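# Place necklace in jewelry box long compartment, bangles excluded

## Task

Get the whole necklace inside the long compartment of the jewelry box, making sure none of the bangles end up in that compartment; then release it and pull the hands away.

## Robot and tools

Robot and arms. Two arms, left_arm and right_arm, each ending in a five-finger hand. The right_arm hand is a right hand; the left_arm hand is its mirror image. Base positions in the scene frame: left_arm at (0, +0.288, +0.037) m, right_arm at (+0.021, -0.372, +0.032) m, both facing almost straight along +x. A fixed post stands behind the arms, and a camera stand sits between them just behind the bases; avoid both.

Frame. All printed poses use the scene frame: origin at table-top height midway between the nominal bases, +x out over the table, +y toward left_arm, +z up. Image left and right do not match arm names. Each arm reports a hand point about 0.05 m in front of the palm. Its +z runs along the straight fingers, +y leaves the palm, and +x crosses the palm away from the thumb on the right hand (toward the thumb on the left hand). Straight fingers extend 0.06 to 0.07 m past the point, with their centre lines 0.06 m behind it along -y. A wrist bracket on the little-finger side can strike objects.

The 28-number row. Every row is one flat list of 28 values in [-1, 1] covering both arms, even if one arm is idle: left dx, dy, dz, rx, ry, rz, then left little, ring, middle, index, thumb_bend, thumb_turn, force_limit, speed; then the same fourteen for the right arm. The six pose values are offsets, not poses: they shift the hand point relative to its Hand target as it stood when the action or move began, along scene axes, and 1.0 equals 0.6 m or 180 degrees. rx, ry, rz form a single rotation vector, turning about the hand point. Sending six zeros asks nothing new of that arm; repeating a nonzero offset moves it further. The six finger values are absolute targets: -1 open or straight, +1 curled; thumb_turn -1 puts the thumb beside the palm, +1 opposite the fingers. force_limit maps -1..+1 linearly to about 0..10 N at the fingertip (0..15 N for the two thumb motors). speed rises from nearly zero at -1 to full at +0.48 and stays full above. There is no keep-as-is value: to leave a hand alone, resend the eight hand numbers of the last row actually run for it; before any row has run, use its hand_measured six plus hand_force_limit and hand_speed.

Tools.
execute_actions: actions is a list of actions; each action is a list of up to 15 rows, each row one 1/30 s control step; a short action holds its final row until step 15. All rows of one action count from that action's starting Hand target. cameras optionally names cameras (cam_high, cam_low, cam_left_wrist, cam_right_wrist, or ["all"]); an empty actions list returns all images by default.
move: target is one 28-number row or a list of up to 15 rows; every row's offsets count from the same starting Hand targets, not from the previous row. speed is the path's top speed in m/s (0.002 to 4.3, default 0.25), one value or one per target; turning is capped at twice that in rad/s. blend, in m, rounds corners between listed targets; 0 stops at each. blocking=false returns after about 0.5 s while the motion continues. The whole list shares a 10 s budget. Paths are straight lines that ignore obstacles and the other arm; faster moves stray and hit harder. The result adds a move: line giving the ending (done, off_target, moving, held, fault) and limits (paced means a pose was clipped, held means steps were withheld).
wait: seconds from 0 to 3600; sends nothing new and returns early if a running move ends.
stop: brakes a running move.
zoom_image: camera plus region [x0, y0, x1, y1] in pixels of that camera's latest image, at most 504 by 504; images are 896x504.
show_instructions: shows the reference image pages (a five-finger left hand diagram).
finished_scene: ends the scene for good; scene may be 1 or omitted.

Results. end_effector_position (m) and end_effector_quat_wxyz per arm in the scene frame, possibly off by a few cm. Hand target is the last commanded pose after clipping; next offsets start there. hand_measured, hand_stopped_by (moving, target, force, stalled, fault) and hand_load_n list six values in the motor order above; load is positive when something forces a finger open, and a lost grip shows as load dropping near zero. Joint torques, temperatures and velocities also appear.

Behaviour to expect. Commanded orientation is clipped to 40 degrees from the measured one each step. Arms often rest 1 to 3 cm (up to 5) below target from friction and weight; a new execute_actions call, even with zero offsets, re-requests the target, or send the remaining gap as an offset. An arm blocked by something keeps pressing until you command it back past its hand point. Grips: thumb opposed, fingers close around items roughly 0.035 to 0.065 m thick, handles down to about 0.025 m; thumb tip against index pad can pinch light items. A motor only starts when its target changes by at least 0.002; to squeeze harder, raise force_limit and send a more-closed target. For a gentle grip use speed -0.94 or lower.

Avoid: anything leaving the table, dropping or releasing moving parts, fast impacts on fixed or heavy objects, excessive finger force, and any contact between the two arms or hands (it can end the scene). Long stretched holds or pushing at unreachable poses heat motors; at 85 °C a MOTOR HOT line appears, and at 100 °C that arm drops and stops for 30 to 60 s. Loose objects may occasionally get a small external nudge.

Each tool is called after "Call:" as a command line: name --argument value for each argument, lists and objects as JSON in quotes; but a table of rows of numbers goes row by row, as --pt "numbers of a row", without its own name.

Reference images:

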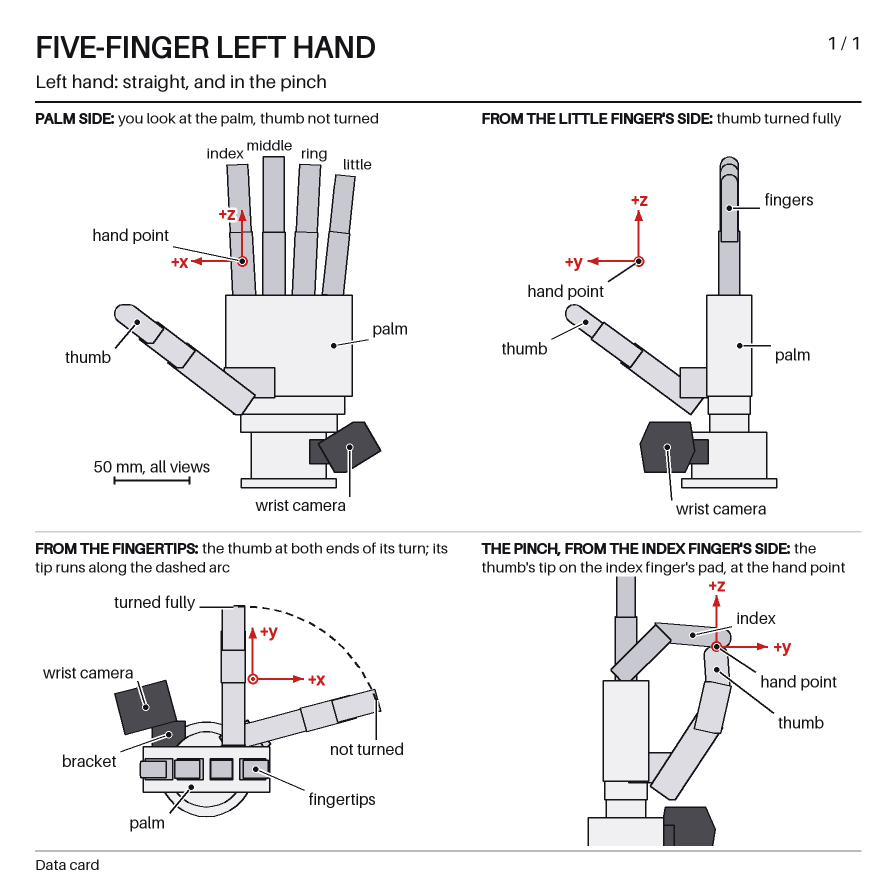

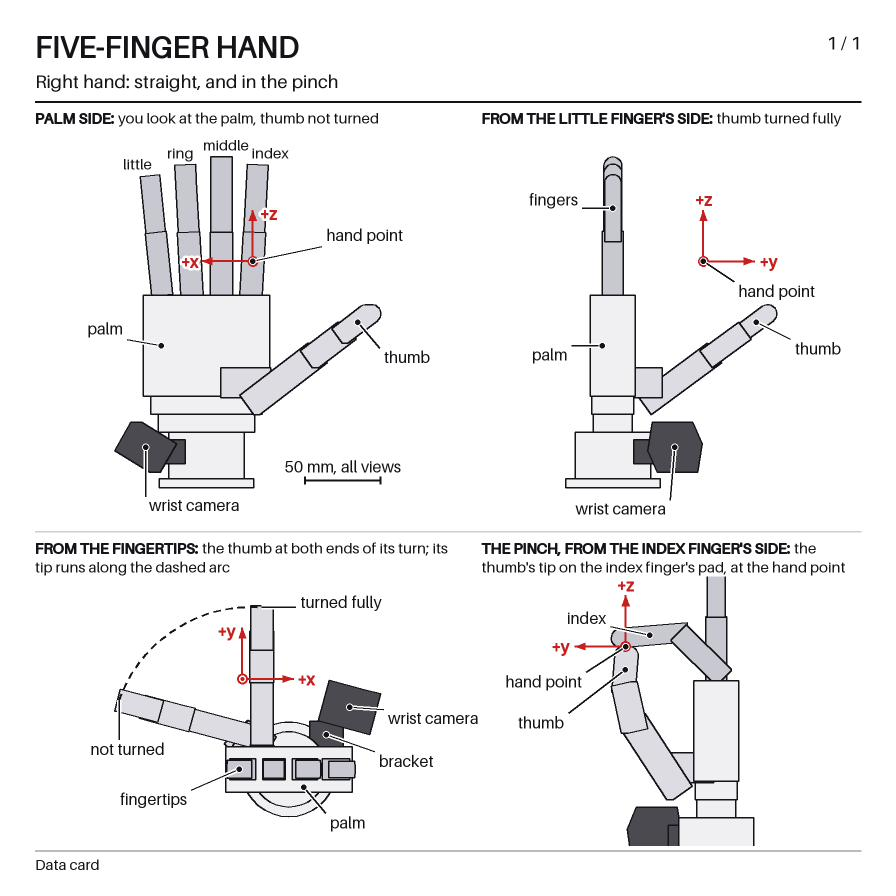

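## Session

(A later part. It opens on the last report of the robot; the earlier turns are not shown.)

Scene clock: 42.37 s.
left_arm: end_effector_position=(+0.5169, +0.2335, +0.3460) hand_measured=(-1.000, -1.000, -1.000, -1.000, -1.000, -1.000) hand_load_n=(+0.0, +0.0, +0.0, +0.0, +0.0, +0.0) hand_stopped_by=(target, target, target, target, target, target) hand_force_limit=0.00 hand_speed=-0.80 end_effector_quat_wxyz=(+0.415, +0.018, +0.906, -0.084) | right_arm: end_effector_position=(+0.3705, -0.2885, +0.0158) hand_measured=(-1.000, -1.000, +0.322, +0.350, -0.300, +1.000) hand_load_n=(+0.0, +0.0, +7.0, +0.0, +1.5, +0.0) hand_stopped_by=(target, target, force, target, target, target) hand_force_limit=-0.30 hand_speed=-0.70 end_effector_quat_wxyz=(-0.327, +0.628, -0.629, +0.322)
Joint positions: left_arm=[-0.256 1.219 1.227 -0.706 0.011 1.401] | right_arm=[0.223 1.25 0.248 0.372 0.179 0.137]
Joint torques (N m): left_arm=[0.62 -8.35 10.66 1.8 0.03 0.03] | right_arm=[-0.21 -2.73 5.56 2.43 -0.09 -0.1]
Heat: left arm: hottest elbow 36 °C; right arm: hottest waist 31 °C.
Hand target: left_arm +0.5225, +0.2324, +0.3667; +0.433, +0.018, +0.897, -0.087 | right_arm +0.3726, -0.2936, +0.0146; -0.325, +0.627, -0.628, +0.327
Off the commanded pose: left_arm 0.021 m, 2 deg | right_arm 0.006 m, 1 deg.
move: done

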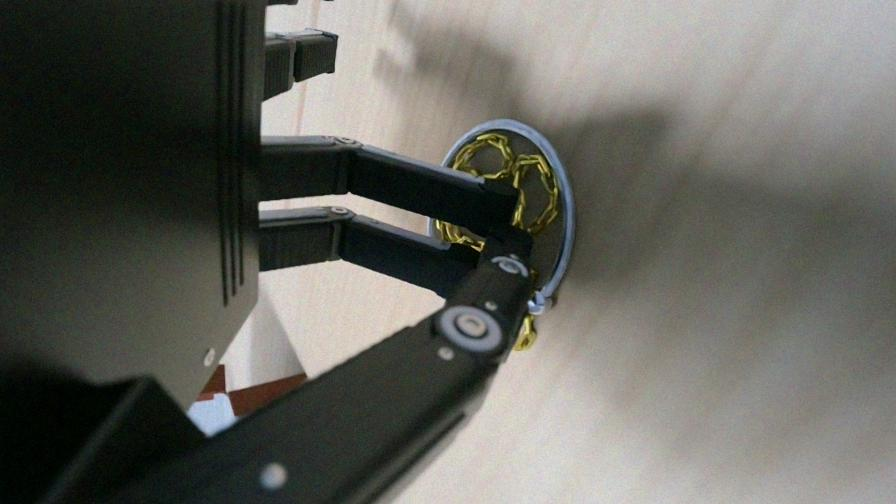

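Call:
move --target '[0,0,0,0,0,0,-1,-1,-1,-1,-1,-1,0,-0.8, 0.0,0.0,-0.003,0,0,0,-1,-1,0.33,0.7,-0.25,1,-0.3,-0.7]' --cameras '["cam_right_wrist"]' --speed 0.04

Call:
zoom_image --camera "cam_right_wrist" --region '[400, 100, 640, 320]'

Scene clock: 43.40 s.
left_arm: end_effector_position=(+0.5169, +0.2335, +0.3460) hand_measured=(-1.000, -1.000, -1.000, -1.000, -1.000, -1.000) hand_load_n=(+0.0, +0.0, +0.0, +0.0, +0.0, +0.0) hand_stopped_by=(target, target, target, target, target, target) hand_force_limit=0.00 hand_speed=-0.80 end_effector_quat_wxyz=(+0.415, +0.018, +0.906, -0.084) | right_arm: end_effector_position=(+0.3709, -0.2884, +0.0144) hand_measured=(-1.000, -1.000, +0.322, +0.400, -0.276, +1.000) hand_load_n=(+0.0, +0.0, +7.0, +6.5, +5.0, +0.0) hand_stopped_by=(target, target, force, force, force, target) hand_force_limit=-0.30 hand_speed=-0.70 end_effector_quat_wxyz=(-0.326, +0.628, -0.629, +0.321)
Joint positions: left_arm=[-0.256 1.219 1.227 -0.706 0.011 1.401] | right_arm=[0.223 1.259 0.248 0.381 0.179 0.137]
Joint torques (N m): left_arm=[0.56 -8.59 10.73 1.72 0.04 0.04] | right_arm=[-0.21 -2.73 5.37 2.5 -0.09 -0.1]
Heat: left arm: hottest elbow 36 °C; right arm: hottest waist 31 °C.
Hand target: left_arm +0.5225, +0.2324, +0.3667; +0.433, +0.018, +0.897, -0.087 | right_arm +0.3726, -0.2935, +0.0128; -0.325, +0.627, -0.628, +0.327
Off the commanded pose: left_arm 0.021 m, 2 deg | right_arm 0.006 m, 1 deg.
move: done

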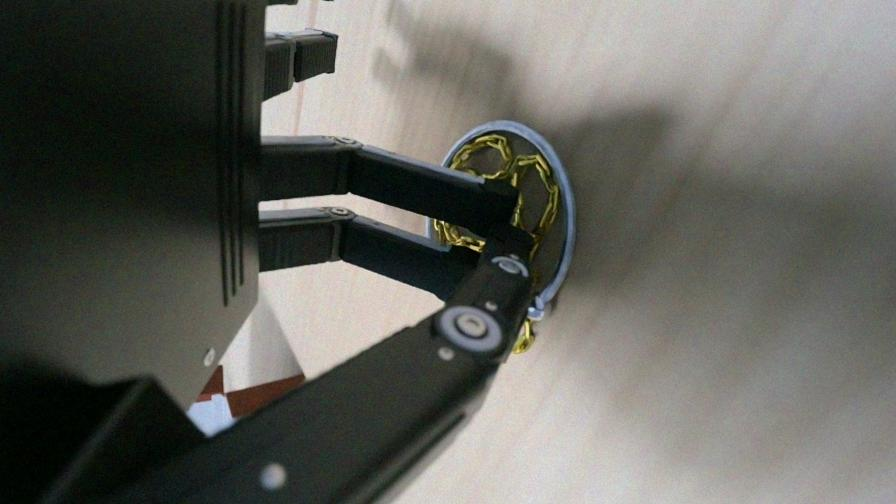

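Scaled by 2.100 from the camera's image (finer frame: 1280x720).

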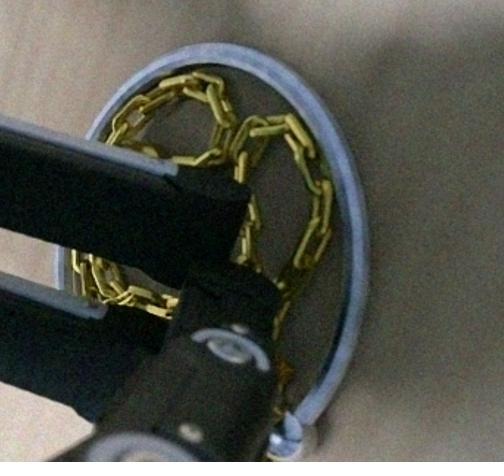

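Call:
move --target '[0,0,0,0,0,0,-1,-1,-1,-1,-1,-1,0,-0.8, 0.0,0.0,0.07,0,0,0,-1,-1,0.33,0.7,-0.25,1,-0.3,-0.7]' --cameras '["cam_right_wrist"]' --speed 0.05

Call:
zoom_image --camera "cam_right_wrist" --region '[400, 60, 700, 320]'

Scene clock: 45.30 s.
left_arm: end_effector_position=(+0.5169, +0.2335, +0.3460) hand_measured=(-1.000, -1.000, -1.000, -1.000, -1.000, -1.000) hand_load_n=(+0.0, +0.0, +0.0, +0.0, +0.0, +0.0) hand_stopped_by=(target, target, target, target, target, target) hand_force_limit=0.00 hand_speed=-0.80 end_effector_quat_wxyz=(+0.415, +0.018, +0.906, -0.084) | right_arm: end_effector_position=(+0.3529, -0.2925, +0.0352) hand_measured=(-1.000, -1.000, +0.322, +0.400, -0.276, +1.000) hand_load_n=(+0.0, +0.0, +7.0, +6.0, +5.5, +0.0) hand_stopped_by=(target, target, force, force, force, target) hand_force_limit=-0.30 hand_speed=-0.70 end_effector_quat_wxyz=(-0.313, +0.635, -0.633, +0.313)
Joint positions: left_arm=[-0.256 1.219 1.227 -0.706 0.011 1.401] | right_arm=[0.223 1.081 0.253 0.164 0.179 0.137]
Joint torques (N m): left_arm=[0.62 -8.29 10.74 1.8 0.01 0.03] | right_arm=[-0.21 -3.31 9.81 1.21 -0.07 -0.11]
Heat: left arm: hottest elbow 36 °C; right arm: hottest waist 31 °C.
Hand target: left_arm +0.5225, +0.2324, +0.3667; +0.433, +0.018, +0.897, -0.087 | right_arm +0.3726, -0.2935, +0.0548; -0.325, +0.627, -0.628, +0.327
Off the commanded pose: left_arm 0.021 m, 2 deg | right_arm 0.028 m, 2 deg.
move: off_target (right_arm)

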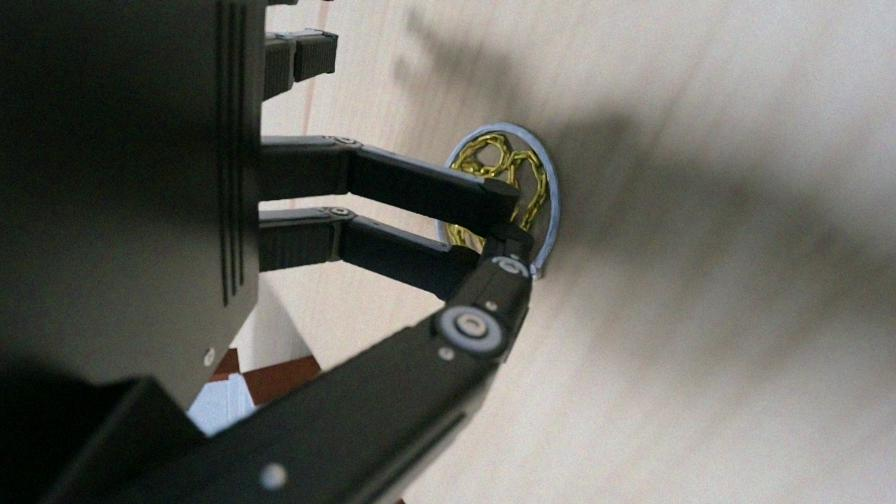

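Scaled by 1.680 from the camera's image (finer frame: 1280x720).

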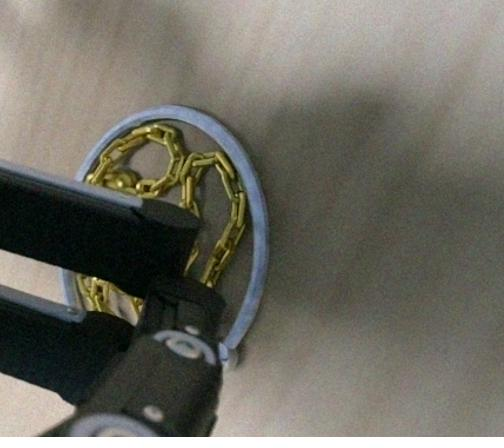

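Call:
move --target '[0,0,0,0,0,0,-1,-1,-1,-1,-1,-1,0,-0.8, 0.03,0.0,0.05,0,0,0,-1,-1,0.33,0.7,-0.25,1,-0.3,-0.7]' --cameras '["cam_right_wrist","cam_high"]' --speed 0.08

Call:
zoom_image --camera "cam_right_wrist" --region '[400, 60, 700, 320]'

Scene clock: 46.93 s.
left_arm: end_effector_position=(+0.5169, +0.2335, +0.3460) hand_measured=(-1.000, -1.000, -1.000, -1.000, -1.000, -1.000) hand_load_n=(+0.0, +0.0, +0.0, +0.0, +0.0, +0.0) hand_stopped_by=(target, target, target, target, target, target) hand_force_limit=0.00 hand_speed=-0.80 end_effector_quat_wxyz=(+0.415, +0.018, +0.906, -0.084) | right_arm: end_effector_position=(+0.3717, -0.2916, +0.0635) hand_measured=(-1.000, -1.000, +0.322, +0.400, -0.276, +1.000) hand_load_n=(+0.0, +0.0, +7.0, +6.5, +5.5, +0.0) hand_stopped_by=(target, target, force, force, force, target) hand_force_limit=-0.30 hand_speed=-0.70 end_effector_quat_wxyz=(-0.314, +0.635, -0.633, +0.313)
Joint positions: left_arm=[-0.256 1.219 1.227 -0.706 0.011 1.401] | right_arm=[0.209 1.045 0.335 0.046 0.167 0.129]
Joint torques (N m): left_arm=[0.56 -8.29 10.73 1.8 0.03 0.04] | right_arm=[-0.21 -3.43 10.59 1.13 -0.09 -0.11]
Heat: left arm: hottest elbow 36 °C; right arm: hottest elbow 32 °C.
Hand target: left_arm +0.5225, +0.2324, +0.3667; +0.433, +0.018, +0.897, -0.087 | right_arm +0.3906, -0.2935, +0.0848; -0.325, +0.627, -0.628, +0.327
Off the commanded pose: left_arm 0.021 m, 2 deg | right_arm 0.029 m, 2 deg.
move: off_target (right_arm)
Images, in order (width x height): cam_high 896x504, cam_right_wrist 896x504.

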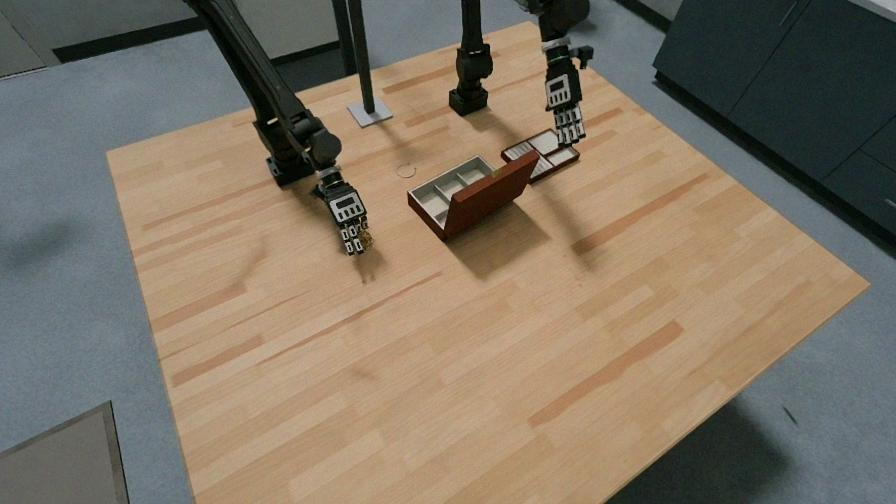

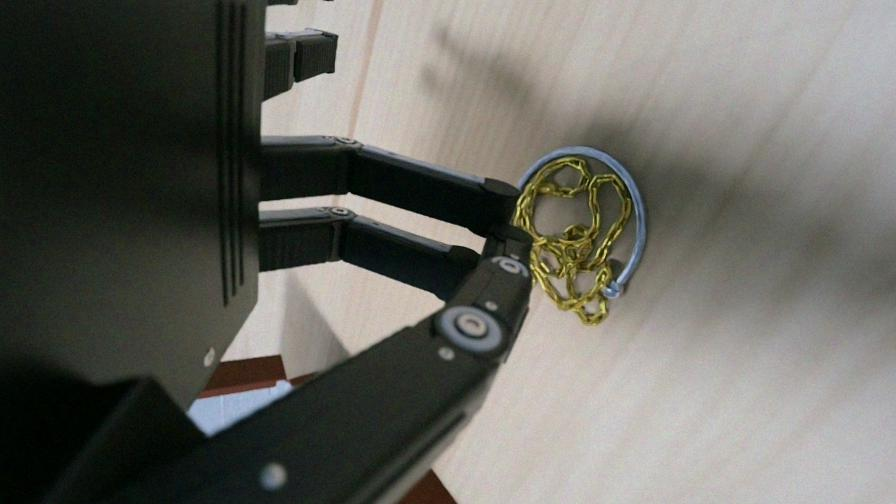

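Scaled by 1.680 from the camera's image (finer frame: 1280x720).

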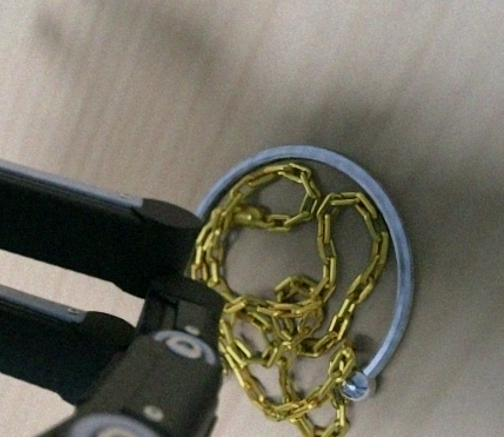

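Call:
move --target '[0,0,0,0,0,0,-1,-1,-1,-1,-1,-1,0,-0.8, -0.03,0.0,-0.06,0,-0.089,0,-1,-1,0.05,0.05,-0.3,1,-0.3,-0.4]' --cameras '["cam_right_wrist","cam_high"]' --speed 0.08

Scene clock: 51.23 s.
left_arm: end_effector_position=(+0.5169, +0.2335, +0.3460) hand_measured=(-1.000, -1.000, -1.000, -1.000, -1.000, -1.000) hand_load_n=(+0.0, +0.0, +0.0, +0.0, +0.0, +0.0) hand_stopped_by=(target, target, target, target, target, target) hand_force_limit=0.00 hand_speed=-0.80 end_effector_quat_wxyz=(+0.415, +0.018, +0.906, -0.084) | right_arm: end_effector_position=(+0.3731, -0.2976, +0.0486) hand_measured=(-1.000, -1.000, +0.050, +0.050, -0.300, +1.000) hand_load_n=(+0.0, +0.0, +0.0, +0.0, +0.5, +0.0) hand_stopped_by=(target, target, target, target, target, target) hand_force_limit=-0.30 hand_speed=-0.40 end_effector_quat_wxyz=(-0.407, +0.570, -0.586, +0.408)
Joint positions: left_arm=[-0.256 1.219 1.227 -0.706 0.011 1.401] | right_arm=[0.236 1.244 0.107 0.783 0.239 0.1]
Joint torques (N m): left_arm=[0.62 -8.59 10.7 1.7 0.04 0.02] | right_arm=[1.9 -1.79 4.75 2.77 0.13 -0.11]
Heat: left arm: hottest elbow 36 °C; right arm: hottest elbow 32 °C.
Hand target: left_arm +0.5225, +0.2324, +0.3667; +0.433, +0.018, +0.897, -0.087 | right_arm +0.3726, -0.2935, +0.0488; -0.410, +0.575, -0.576, +0.411
Off the commanded pose: left_arm 0.021 m, 2 deg | right_arm 0.004 m, 1 deg.
move: done
Images, in order (width x height): cam_high 896x504, cam_right_wrist 896x504.

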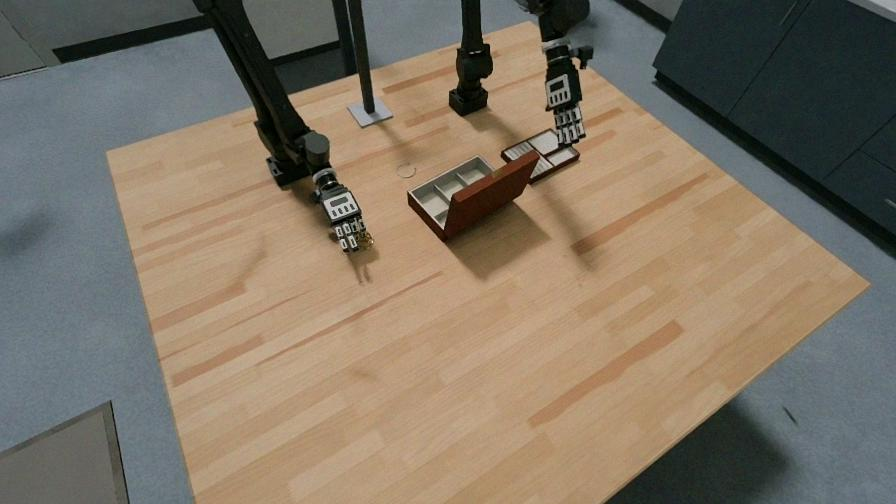

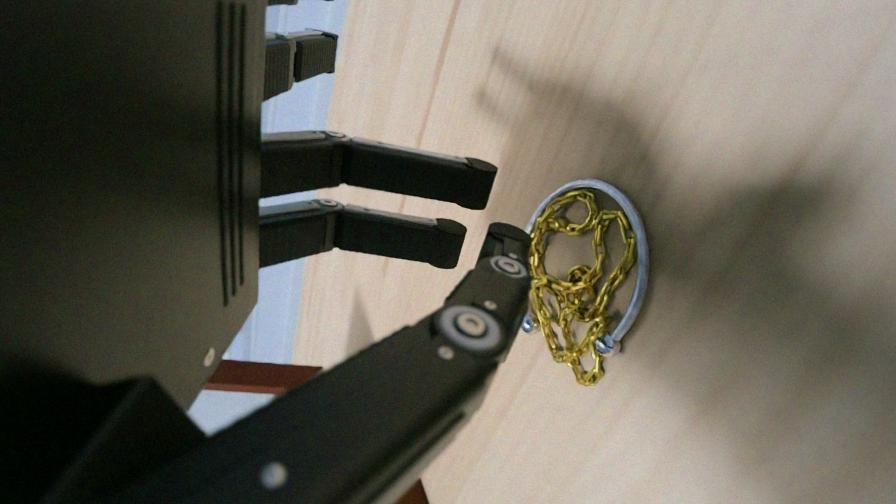

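Call:
move --target '[0,0,0,0,0,0,-1,-1,-1,-1,-1,-1,0,-0.8, 0.0,0.038,-0.04,0,0,0,-1,-1,0.05,0.05,-0.3,1,-0.3,-0.4]' --cameras '["cam_right_wrist"]' --speed 0.06

Scene clock: 53.67 s.
left_arm: end_effector_position=(+0.5169, +0.2335, +0.3460) hand_measured=(-1.000, -1.000, -1.000, -1.000, -1.000, -1.000) hand_load_n=(+0.0, +0.0, +0.0, +0.0, +0.0, +0.0) hand_stopped_by=(target, target, target, target, target, target) hand_force_limit=0.00 hand_speed=-0.80 end_effector_quat_wxyz=(+0.415, +0.018, +0.906, -0.084) | right_arm: end_effector_position=(+0.3701, -0.2773, +0.0218) hand_measured=(-1.000, -1.000, +0.050, +0.050, -0.300, +1.000) hand_load_n=(+0.0, +0.0, +0.0, +0.0, +0.0, +0.0) hand_stopped_by=(target, target, target, target, target, target) hand_force_limit=-0.30 hand_speed=-0.40 end_effector_quat_wxyz=(-0.399, +0.580, -0.578, +0.413)
Joint positions: left_arm=[-0.256 1.219 1.227 -0.706 0.011 1.401] | right_arm=[0.346 1.468 0.107 0.99 0.342 0.111]
Joint torques (N m): left_arm=[0.56 -8.59 10.74 1.8 0.03 0.02] | right_arm=[1.9 -2.9 3.66 2.71 0.17 0.2]
Heat: left arm: hottest elbow 36 °C; right arm: hottest elbow 32 °C.
Hand target: left_arm +0.5225, +0.2324, +0.3667; +0.433, +0.018, +0.897, -0.087 | right_arm +0.3725, -0.2706, +0.0248; -0.410, +0.575, -0.576, +0.411
Off the commanded pose: left_arm 0.021 m, 2 deg | right_arm 0.008 m, 1 deg.
move: done

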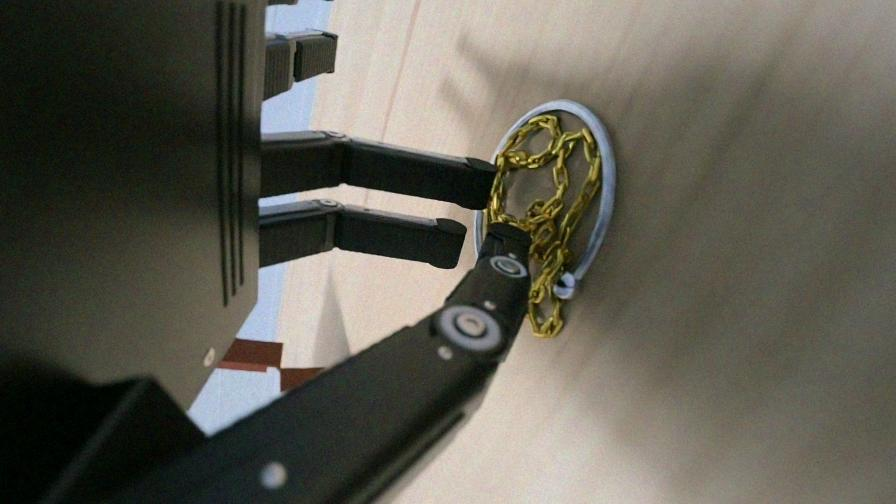

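Call:
move --target '[0,0,0,0,0,0,-1,-1,-1,-1,-1,-1,0,-0.8, 0.008,0.005,-0.014,0,0,0,-1,-1,0.05,0.05,-0.3,1,-0.3,-0.4]' --cameras '["cam_right_wrist"]' --speed 0.04

Call:
zoom_image --camera "cam_right_wrist" --region '[400, 60, 700, 360]'

Scene clock: 56.17 s.
left_arm: end_effector_position=(+0.5169, +0.2335, +0.3460) hand_measured=(-1.000, -1.000, -1.000, -1.000, -1.000, -1.000) hand_load_n=(+0.0, +0.0, +0.0, +0.0, +0.0, +0.0) hand_stopped_by=(target, target, target, target, target, target) hand_force_limit=0.00 hand_speed=-0.80 end_effector_quat_wxyz=(+0.415, +0.018, +0.906, -0.084) | right_arm: end_effector_position=(+0.3702, -0.2767, +0.0128) hand_measured=(-1.000, -1.000, +0.050, +0.050, -0.300, +1.000) hand_load_n=(-0.5, -0.5, +0.0, -0.5, -0.5, +0.0) hand_stopped_by=(target, target, target, target, target, target) hand_force_limit=-0.30 hand_speed=-0.40 end_effector_quat_wxyz=(-0.398, +0.580, -0.579, +0.412)
Joint positions: left_arm=[-0.256 1.219 1.227 -0.706 0.011 1.401] | right_arm=[0.35 1.545 0.108 1.063 0.348 0.115]
Joint torques (N m): left_arm=[0.38 -8.23 10.73 1.8 0.01 0.03] | right_arm=[1.9 -2.96 4.05 2.44 0.14 0.19]
Heat: left arm: hottest elbow 37 °C; right arm: hottest waist 31 °C.
Hand target: left_arm +0.5225, +0.2324, +0.3667; +0.433, +0.018, +0.897, -0.087 | right_arm +0.3773, -0.2678, +0.0164; -0.410, +0.575, -0.576, +0.411
Off the commanded pose: left_arm 0.021 m, 2 deg | right_arm 0.012 m, 2 deg.
move: off_target (right_arm)

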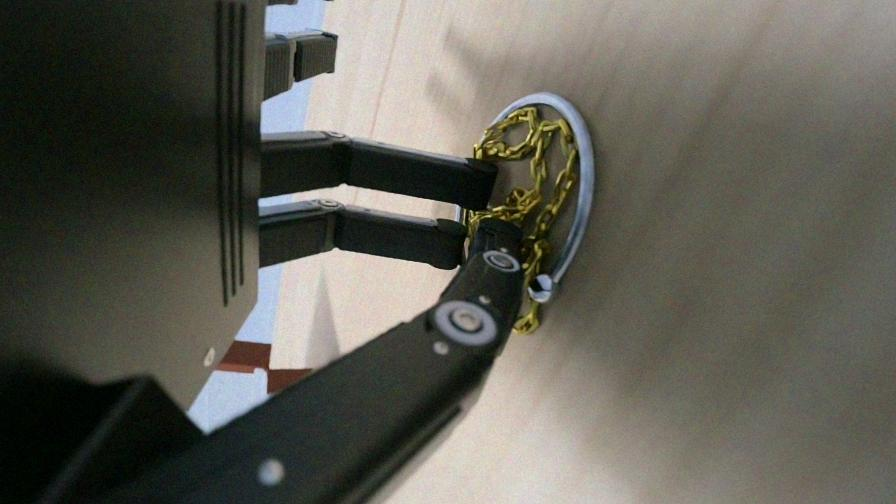

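Scaled by 1.680 from the camera's image (finer frame: 1280x720).

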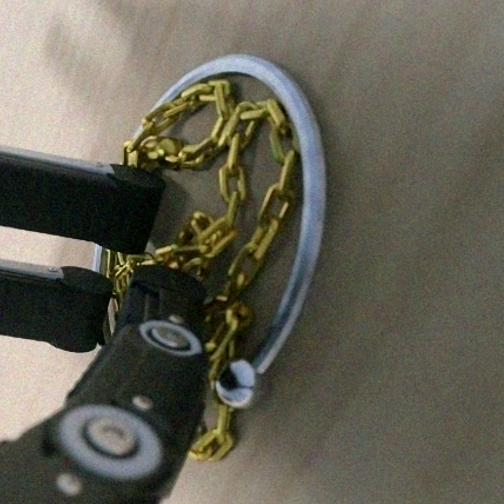

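Call:
move --target '[0,0,0,0,0,0,-1,-1,-1,-1,-1,-1,0,-0.8, 0.0,0.0,-0.003,0,0,0,-1,-1,0.05,0.05,-0.18,1,-0.3,-0.4]' --cameras '["cam_right_wrist"]' --speed 0.04

Call:
zoom_image --camera "cam_right_wrist" --region '[400, 60, 700, 360]'

Scene clock: 58.10 s.
left_arm: end_effector_position=(+0.5169, +0.2335, +0.3460) hand_measured=(-1.000, -1.000, -1.000, -1.000, -1.000, -1.000) hand_load_n=(+0.0, +0.5, +0.0, -0.5, +0.0, +0.0) hand_stopped_by=(target, target, target, target, target, target) hand_force_limit=0.00 hand_speed=-0.80 end_effector_quat_wxyz=(+0.415, +0.018, +0.906, -0.084) | right_arm: end_effector_position=(+0.3707, -0.2762, +0.0120) hand_measured=(-1.000, -1.000, +0.050, +0.050, -0.180, +1.000) hand_load_n=(+0.0, +0.0, +0.0, +0.0, +0.0, +0.0) hand_stopped_by=(target, target, target, target, target, target) hand_force_limit=-0.30 hand_speed=-0.40 end_effector_quat_wxyz=(-0.399, +0.579, -0.579, +0.413)
Joint positions: left_arm=[-0.256 1.219 1.227 -0.706 0.011 1.401] | right_arm=[0.351 1.56 0.108 1.081 0.348 0.116]
Joint torques (N m): left_arm=[0.62 -8.35 10.69 1.73 0.03 0.04] | right_arm=[1.9 -3.02 3.95 2.41 0.13 0.17]
Heat: left arm: hottest elbow 37 °C; right arm: hottest waist 31 °C.
Hand target: left_arm +0.5225, +0.2324, +0.3667; +0.433, +0.018, +0.897, -0.087 | right_arm +0.3773, -0.2677, +0.0146; -0.410, +0.575, -0.576, +0.411
Off the commanded pose: left_arm 0.021 m, 2 deg | right_arm 0.011 m, 1 deg.
move: off_target (right_arm)

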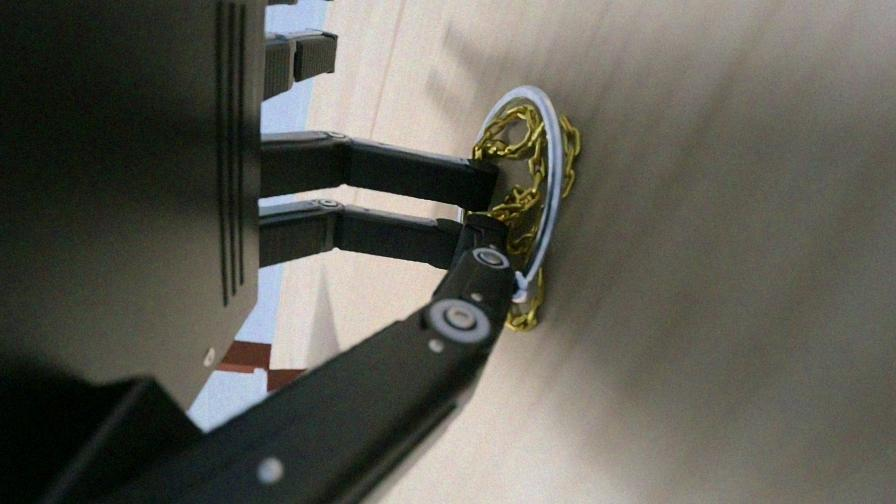

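Scaled by 1.680 from the camera's image (finer frame: 1280x720).

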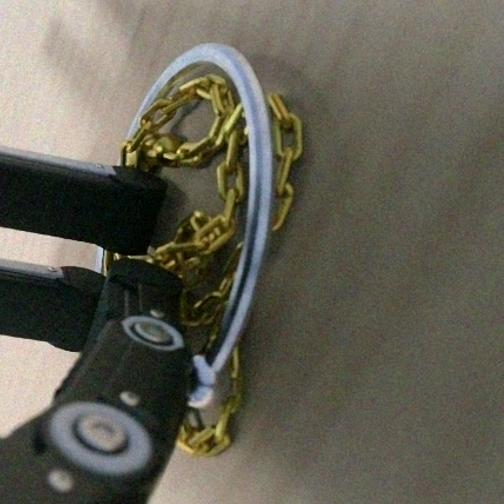

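Call:
move --target '[0,0,0,0,0,0,-1,-1,-1,-1,-1,-1,0,-0.8, 0.0,0.0,0.0,0,0,0,-1,-1,0.6,0.6,-0.18,1,-0.3,-0.7]' --cameras '["cam_right_wrist"]' --speed 0.04

Call:
zoom_image --camera "cam_right_wrist" --region '[400, 60, 700, 360]'

Scene clock: 59.67 s.
left_arm: end_effector_position=(+0.5169, +0.2335, +0.3460) hand_measured=(-1.000, -1.000, -1.000, -1.000, -1.000, -1.000) hand_load_n=(+0.0, +0.0, +0.0, +0.0, +0.0, +0.0) hand_stopped_by=(target, target, target, target, target, target) hand_force_limit=0.00 hand_speed=-0.80 end_effector_quat_wxyz=(+0.415, +0.018, +0.906, -0.084) | right_arm: end_effector_position=(+0.3716, -0.2760, +0.0119) hand_measured=(-1.000, -1.000, +0.266, +0.292, -0.180, +1.000) hand_load_n=(+0.0, +0.0, +6.0, +6.5, +0.0, +0.0) hand_stopped_by=(target, target, force, force, target, target) hand_force_limit=-0.30 hand_speed=-0.70 end_effector_quat_wxyz=(-0.399, +0.579, -0.579, +0.413)
Joint positions: left_arm=[-0.256 1.219 1.227 -0.706 0.011 1.401] | right_arm=[0.351 1.562 0.11 1.082 0.349 0.116]
Joint torques (N m): left_arm=[0.62 -8.23 10.67 1.81 0.02 0.03] | right_arm=[1.9 -3.14 3.77 2.39 0.11 0.17]
Heat: left arm: hottest elbow 37 °C; right arm: hottest waist 31 °C.
Hand target: left_arm +0.5225, +0.2324, +0.3667; +0.433, +0.018, +0.897, -0.087 | right_arm +0.3774, -0.2677, +0.0147; -0.410, +0.575, -0.576, +0.411
Off the commanded pose: left_arm 0.021 m, 2 deg | right_arm 0.010 m, 1 deg.
move: done

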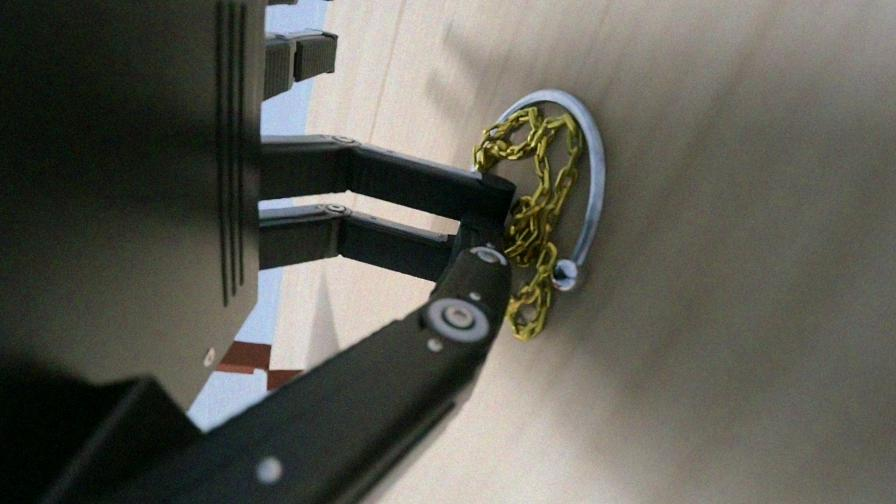

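Scaled by 1.680 from the camera's image (finer frame: 1280x720).

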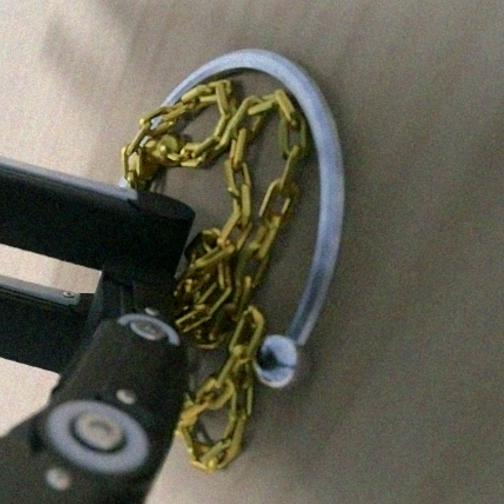

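Call:
move --target '[0,0,0,0,0,0,-1,-1,-1,-1,-1,-1,0,-0.8, 0.02,0.0,0.09,0,0,0,-1,-1,0.6,0.6,-0.18,1,-0.3,-0.7]' --cameras '["cam_right_wrist"]' --speed 0.06

Call:
zoom_image --camera "cam_right_wrist" --region '[400, 60, 700, 360]'

Scene clock: 61.83 s.
left_arm: end_effector_position=(+0.5169, +0.2335, +0.3460) hand_measured=(-1.000, -1.000, -1.000, -1.000, -1.000, -1.000) hand_load_n=(+0.0, +0.5, +0.0, +0.0, +0.0, +0.0) hand_stopped_by=(target, target, target, target, target, target) hand_force_limit=0.00 hand_speed=-0.80 end_effector_quat_wxyz=(+0.415, +0.018, +0.906, -0.084) | right_arm: end_effector_position=(+0.3735, -0.2724, +0.0530) hand_measured=(-1.000, -1.000, +0.266, +0.292, -0.180, +1.000) hand_load_n=(+0.0, +0.0, +5.5, +6.5, +0.0, +0.0) hand_stopped_by=(target, target, force, force, target, target) hand_force_limit=-0.30 hand_speed=-0.70 end_effector_quat_wxyz=(-0.397, +0.586, -0.579, +0.406)
Joint positions: left_arm=[-0.256 1.219 1.227 -0.706 0.011 1.401] | right_arm=[0.351 1.205 0.147 0.672 0.335 0.116]
Joint torques (N m): left_arm=[0.56 -8.35 10.69 1.69 0.02 0.02] | right_arm=[0.5 -3.49 8.08 1.33 -0.08 0.08]
Heat: left arm: hottest elbow 37 °C; right arm: hottest waist 31 °C.
Hand target: left_arm +0.5225, +0.2324, +0.3667; +0.433, +0.018, +0.897, -0.087 | right_arm +0.3894, -0.2677, +0.0686; -0.410, +0.575, -0.576, +0.411
Off the commanded pose: left_arm 0.021 m, 2 deg | right_arm 0.023 m, 2 deg.
move: off_target (right_arm)

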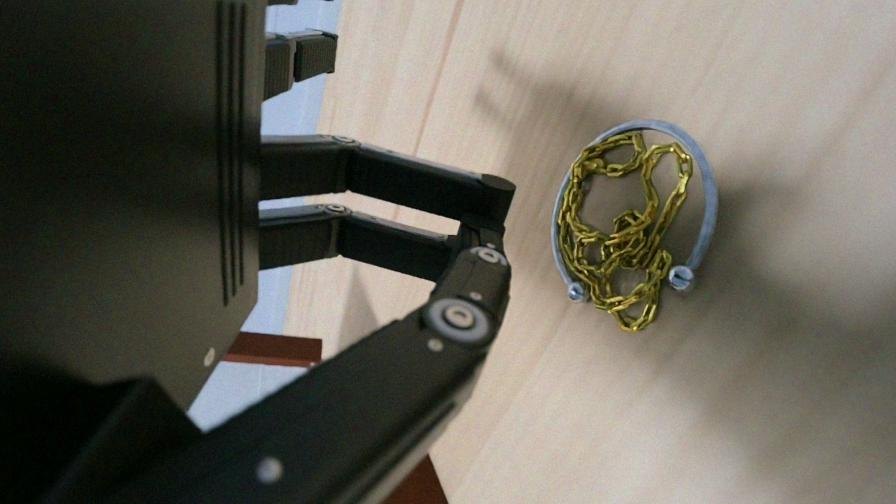

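Scaled by 1.680 from the camera's image (finer frame: 1280x720).

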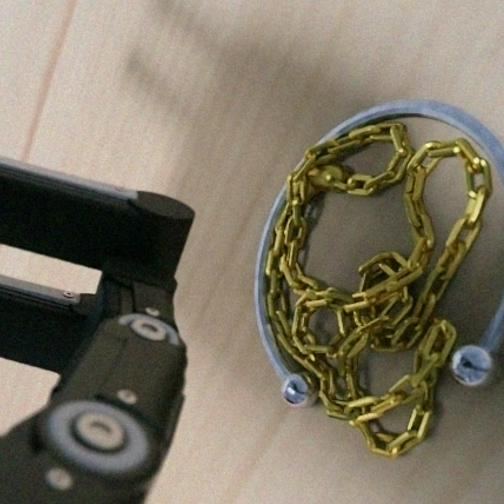

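Call:
move --target '[0,0,0,0,0,0,-1,-1,-1,-1,-1,-1,0,-0.8, -0.032,0.003,-0.064,0,-0.044,0,-1,-1,0.0,0.0,-0.1,1,-0.3,-0.4]' --cameras '["cam_right_wrist"]' --speed 0.06

Scene clock: 66.37 s.
left_arm: end_effector_position=(+0.5169, +0.2335, +0.3460) hand_measured=(-1.000, -1.000, -1.000, -1.000, -1.000, -1.000) hand_load_n=(+0.0, +0.0, +0.0, +0.0, +0.0, +0.0) hand_stopped_by=(target, target, target, target, target, target) hand_force_limit=0.00 hand_speed=-0.80 end_effector_quat_wxyz=(+0.415, +0.018, +0.906, -0.084) | right_arm: end_effector_position=(+0.3732, -0.2692, +0.0300) hand_measured=(-1.000, -1.000, +0.000, +0.000, -0.100, +1.000) hand_load_n=(+0.0, +0.0, +0.0, +0.0, +0.5, +0.0) hand_stopped_by=(target, target, target, target, target, target) hand_force_limit=-0.30 hand_speed=-0.40 end_effector_quat_wxyz=(-0.447, +0.540, -0.555, +0.448)
Joint positions: left_arm=[-0.256 1.219 1.227 -0.706 0.011 1.401] | right_arm=[0.403 1.737 0.075 1.441 0.412 0.102]
Joint torques (N m): left_arm=[0.91 -8.41 10.69 1.72 0.03 0.03] | right_arm=[1.9 -3.78 0.79 2.69 0.13 -0.11]
Heat: left arm: hottest elbow 37 °C; right arm: hottest waist 31 °C.
Hand target: left_arm +0.5225, +0.2324, +0.3667; +0.433, +0.018, +0.897, -0.087 | right_arm +0.3702, -0.2659, +0.0302; -0.449, +0.546, -0.547, +0.450
Off the commanded pose: left_arm 0.021 m, 2 deg | right_arm 0.004 m, 1 deg.
move: done

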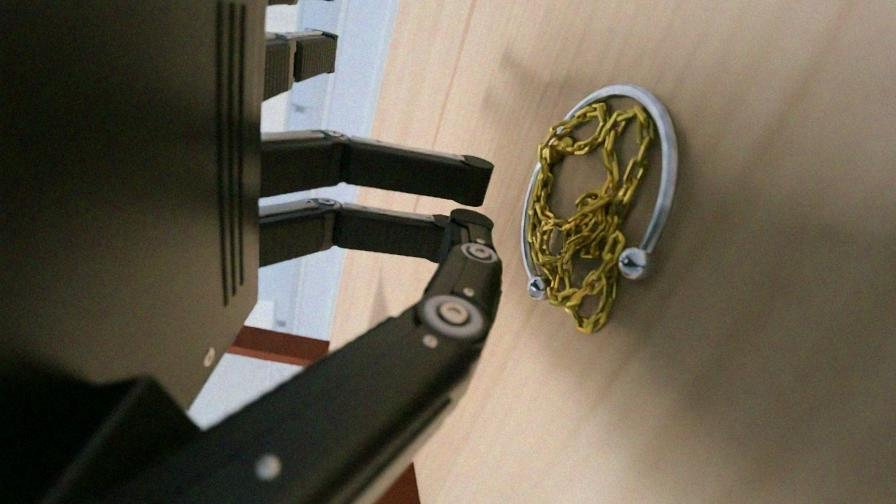

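Call:
move --target '[0,0,0,0,0,0,-1,-1,-1,-1,-1,-1,0,-0.8, -0.025,-0.019,-0.025,0,0,0,-1,-1,0.0,0.0,-0.1,1,-0.3,-0.4]' --cameras '["cam_right_wrist"]' --speed 0.05

Call:
zoom_image --camera "cam_right_wrist" --region '[400, 40, 700, 340]'

Scene clock: 72.33 s.
left_arm: end_effector_position=(+0.5169, +0.2335, +0.3460) hand_measured=(-1.000, -1.000, -1.000, -1.000, -1.000, -1.000) hand_load_n=(+0.0, +0.0, +0.0, +0.0, +0.0, +0.0) hand_stopped_by=(target, target, target, target, target, target) hand_force_limit=0.00 hand_speed=-0.80 end_effector_quat_wxyz=(+0.415, +0.018, +0.906, -0.084) | right_arm: end_effector_position=(+0.3565, -0.2735, +0.0155) hand_measured=(-1.000, -1.000, +0.000, +0.000, -0.100, +1.000) hand_load_n=(+0.0, +0.0, +0.0, +0.0, +0.0, +0.0) hand_stopped_by=(target, target, target, target, target, target) hand_force_limit=-0.30 hand_speed=-0.40 end_effector_quat_wxyz=(-0.438, +0.554, -0.556, +0.439)
Joint positions: left_arm=[-0.256 1.219 1.227 -0.706 0.011 1.401] | right_arm=[0.403 1.829 0.044 1.531 0.398 0.101]
Joint torques (N m): left_arm=[0.73 -8.29 10.71 1.83 0.01 0.04] | right_arm=[0.21 -3.96 -0.18 2.69 -0.11 -0.05]
Heat: left arm: hottest elbow 37 °C; right arm: hottest waist 31 °C.
Hand target: left_arm +0.5225, +0.2324, +0.3667; +0.433, +0.018, +0.897, -0.087 | right_arm +0.3551, -0.2773, +0.0151; -0.449, +0.546, -0.547, +0.449
Off the commanded pose: left_arm 0.021 m, 2 deg | right_arm 0.004 m, 2 deg.
joint sent to its limit (right arm) — joint 4 (wrist pitch), upper limit. The joint targets still meet the commanded pose.
move: done

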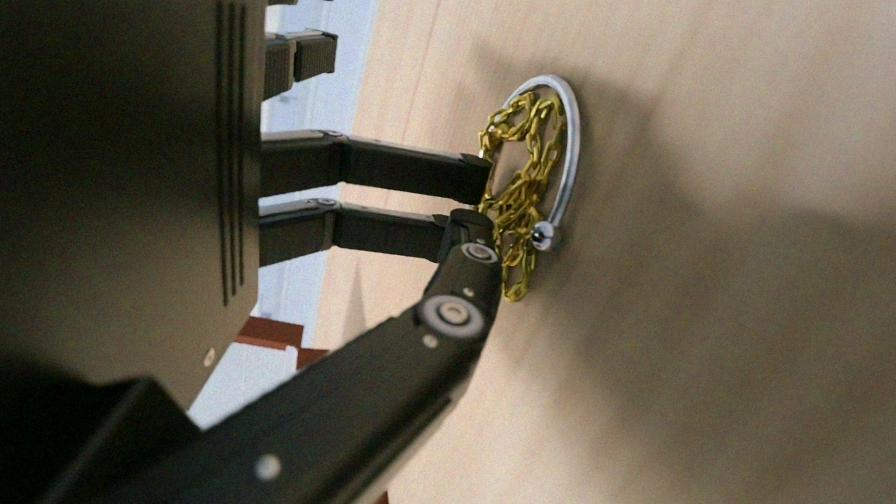

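Scaled by 1.680 from the camera's image (finer frame: 1280x720).

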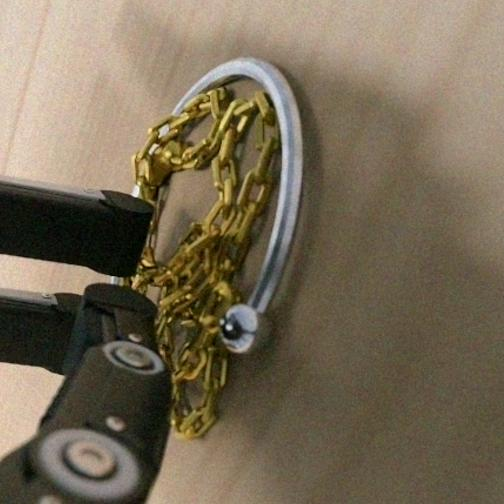

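Call:
move --target '[0,0,0,0,0,0,-1,-1,-1,-1,-1,-1,0,-0.8, 0.002,-0.014,-0.014,0,0,0,-1,-1,0.0,0.0,-0.1,1,-0.3,-0.4]' --cameras '["cam_right_wrist"]' --speed 0.04

Call:
zoom_image --camera "cam_right_wrist" --region '[400, 40, 700, 340]'

Scene clock: 74.30 s.
left_arm: end_effector_position=(+0.5169, +0.2335, +0.3460) hand_measured=(-1.000, -1.000, -1.000, -1.000, -1.000, -1.000) hand_load_n=(+0.0, +0.0, +0.0, +0.0, +0.0, +0.0) hand_stopped_by=(target, target, target, target, target, target) hand_force_limit=0.00 hand_speed=-0.80 end_effector_quat_wxyz=(+0.415, +0.018, +0.906, -0.084) | right_arm: end_effector_position=(+0.3565, -0.2801, +0.0093) hand_measured=(-1.000, -1.000, +0.000, +0.000, -0.100, +1.000) hand_load_n=(+0.0, +0.0, +0.0, +0.0, +0.0, +0.0) hand_stopped_by=(target, target, target, target, target, target) hand_force_limit=-0.30 hand_speed=-0.40 end_effector_quat_wxyz=(-0.434, +0.557, -0.561, +0.433)
Joint positions: left_arm=[-0.256 1.219 1.227 -0.706 0.011 1.401] | right_arm=[0.361 1.854 0.044 1.542 0.355 0.1]
Joint torques (N m): left_arm=[0.67 -8.41 10.7 1.72 0.03 0.03] | right_arm=[-0.15 -3.96 0.01 2.3 -0.14 -0.12]
Heat: left arm: hottest elbow 37 °C; right arm: hottest waist 31 °C.
Hand target: left_arm +0.5225, +0.2324, +0.3667; +0.433, +0.018, +0.897, -0.087 | right_arm +0.3564, -0.2857, +0.0069; -0.449, +0.546, -0.547, +0.450
Off the commanded pose: left_arm 0.021 m, 2 deg | right_arm 0.006 m, 3 deg.
joint sent to its limit (right arm) — joint 4 (wrist pitch), upper limit. The joint targets are off in orientation, not in position.
move: off_target (right_arm)

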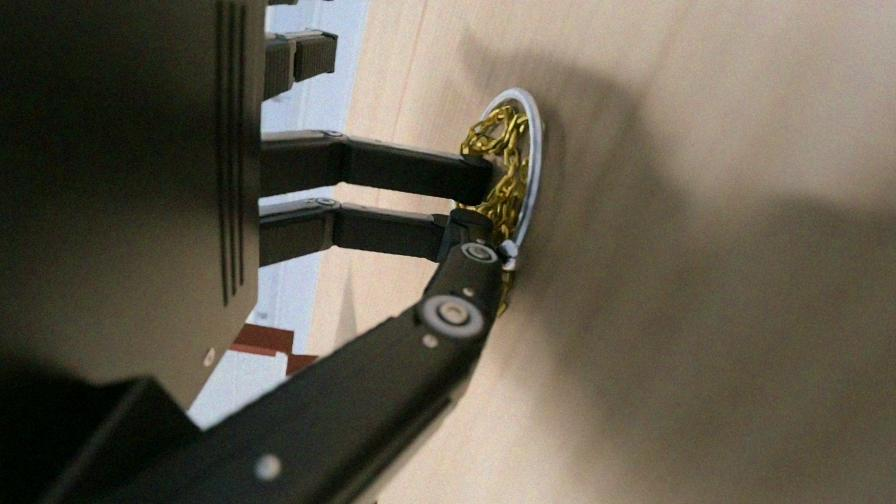

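Scaled by 1.680 from the camera's image (finer frame: 1280x720).

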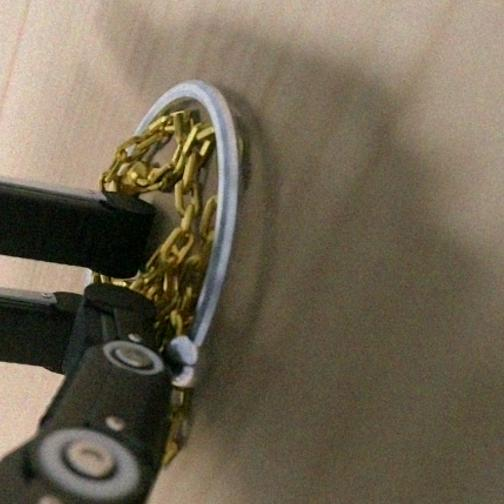

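Call:
move --target '[0,0,0,0,0,0,-1,-1,-1,-1,-1,-1,0,-0.8, 0.0,0.0,-0.003,0,0,0,-1,-1,0.5,0.5,-0.1,1,-0.3,-0.7]' --cameras '["cam_right_wrist"]' --speed 0.04

Call:
zoom_image --camera "cam_right_wrist" --region '[400, 40, 700, 340]'

Scene clock: 75.83 s.
left_arm: end_effector_position=(+0.5169, +0.2335, +0.3460) hand_measured=(-1.000, -1.000, -1.000, -1.000, -1.000, -1.000) hand_load_n=(+0.0, +0.0, +0.0, +0.0, +0.0, +0.0) hand_stopped_by=(target, target, target, target, target, target) hand_force_limit=0.00 hand_speed=-0.80 end_effector_quat_wxyz=(+0.415, +0.018, +0.906, -0.084) | right_arm: end_effector_position=(+0.3566, -0.2801, +0.0096) hand_measured=(-1.000, -1.000, +0.246, +0.272, -0.100, +1.000) hand_load_n=(+0.0, +0.0, +3.5, +6.5, +0.0, +0.0) hand_stopped_by=(target, target, force, force, target, target) hand_force_limit=-0.30 hand_speed=-0.70 end_effector_quat_wxyz=(-0.435, +0.556, -0.560, +0.433)
Joint positions: left_arm=[-0.256 1.219 1.227 -0.706 0.011 1.401] | right_arm=[0.361 1.855 0.044 1.544 0.354 0.1]
Joint torques (N m): left_arm=[0.5 -8.35 10.76 1.78 0.02 0.04] | right_arm=[-0.15 -3.55 0.17 2.22 -0.13 -0.11]
Heat: left arm: hottest elbow 38 °C; right arm: hottest waist 31 °C.
Hand target: left_arm +0.5225, +0.2324, +0.3667; +0.433, +0.018, +0.897, -0.087 | right_arm +0.3564, -0.2857, +0.0050; -0.449, +0.546, -0.547, +0.450
Off the commanded pose: left_arm 0.021 m, 2 deg | right_arm 0.007 m, 3 deg.
joint sent to its limit (right arm) — joint 4 (wrist pitch), upper limit. The joint targets are off in orientation, not in position.
move: off_target (right_arm)

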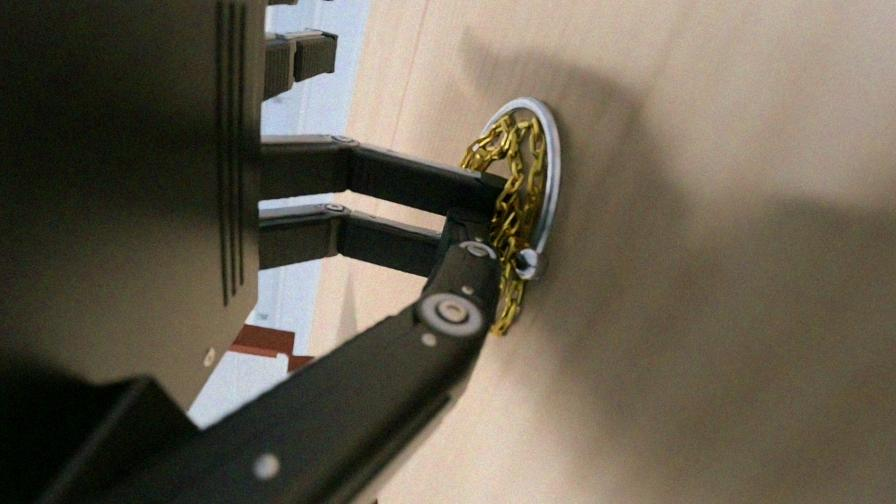

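Scaled by 1.680 from the camera's image (finer frame: 1280x720).

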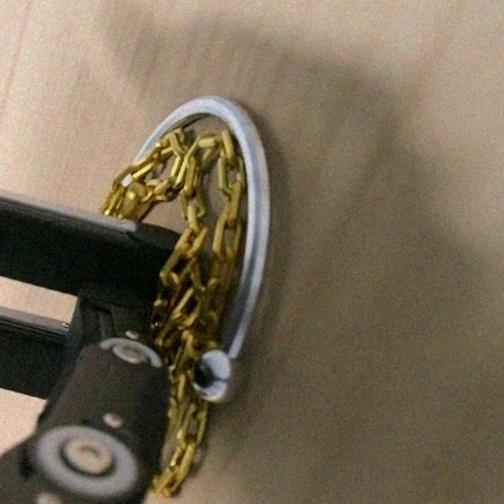

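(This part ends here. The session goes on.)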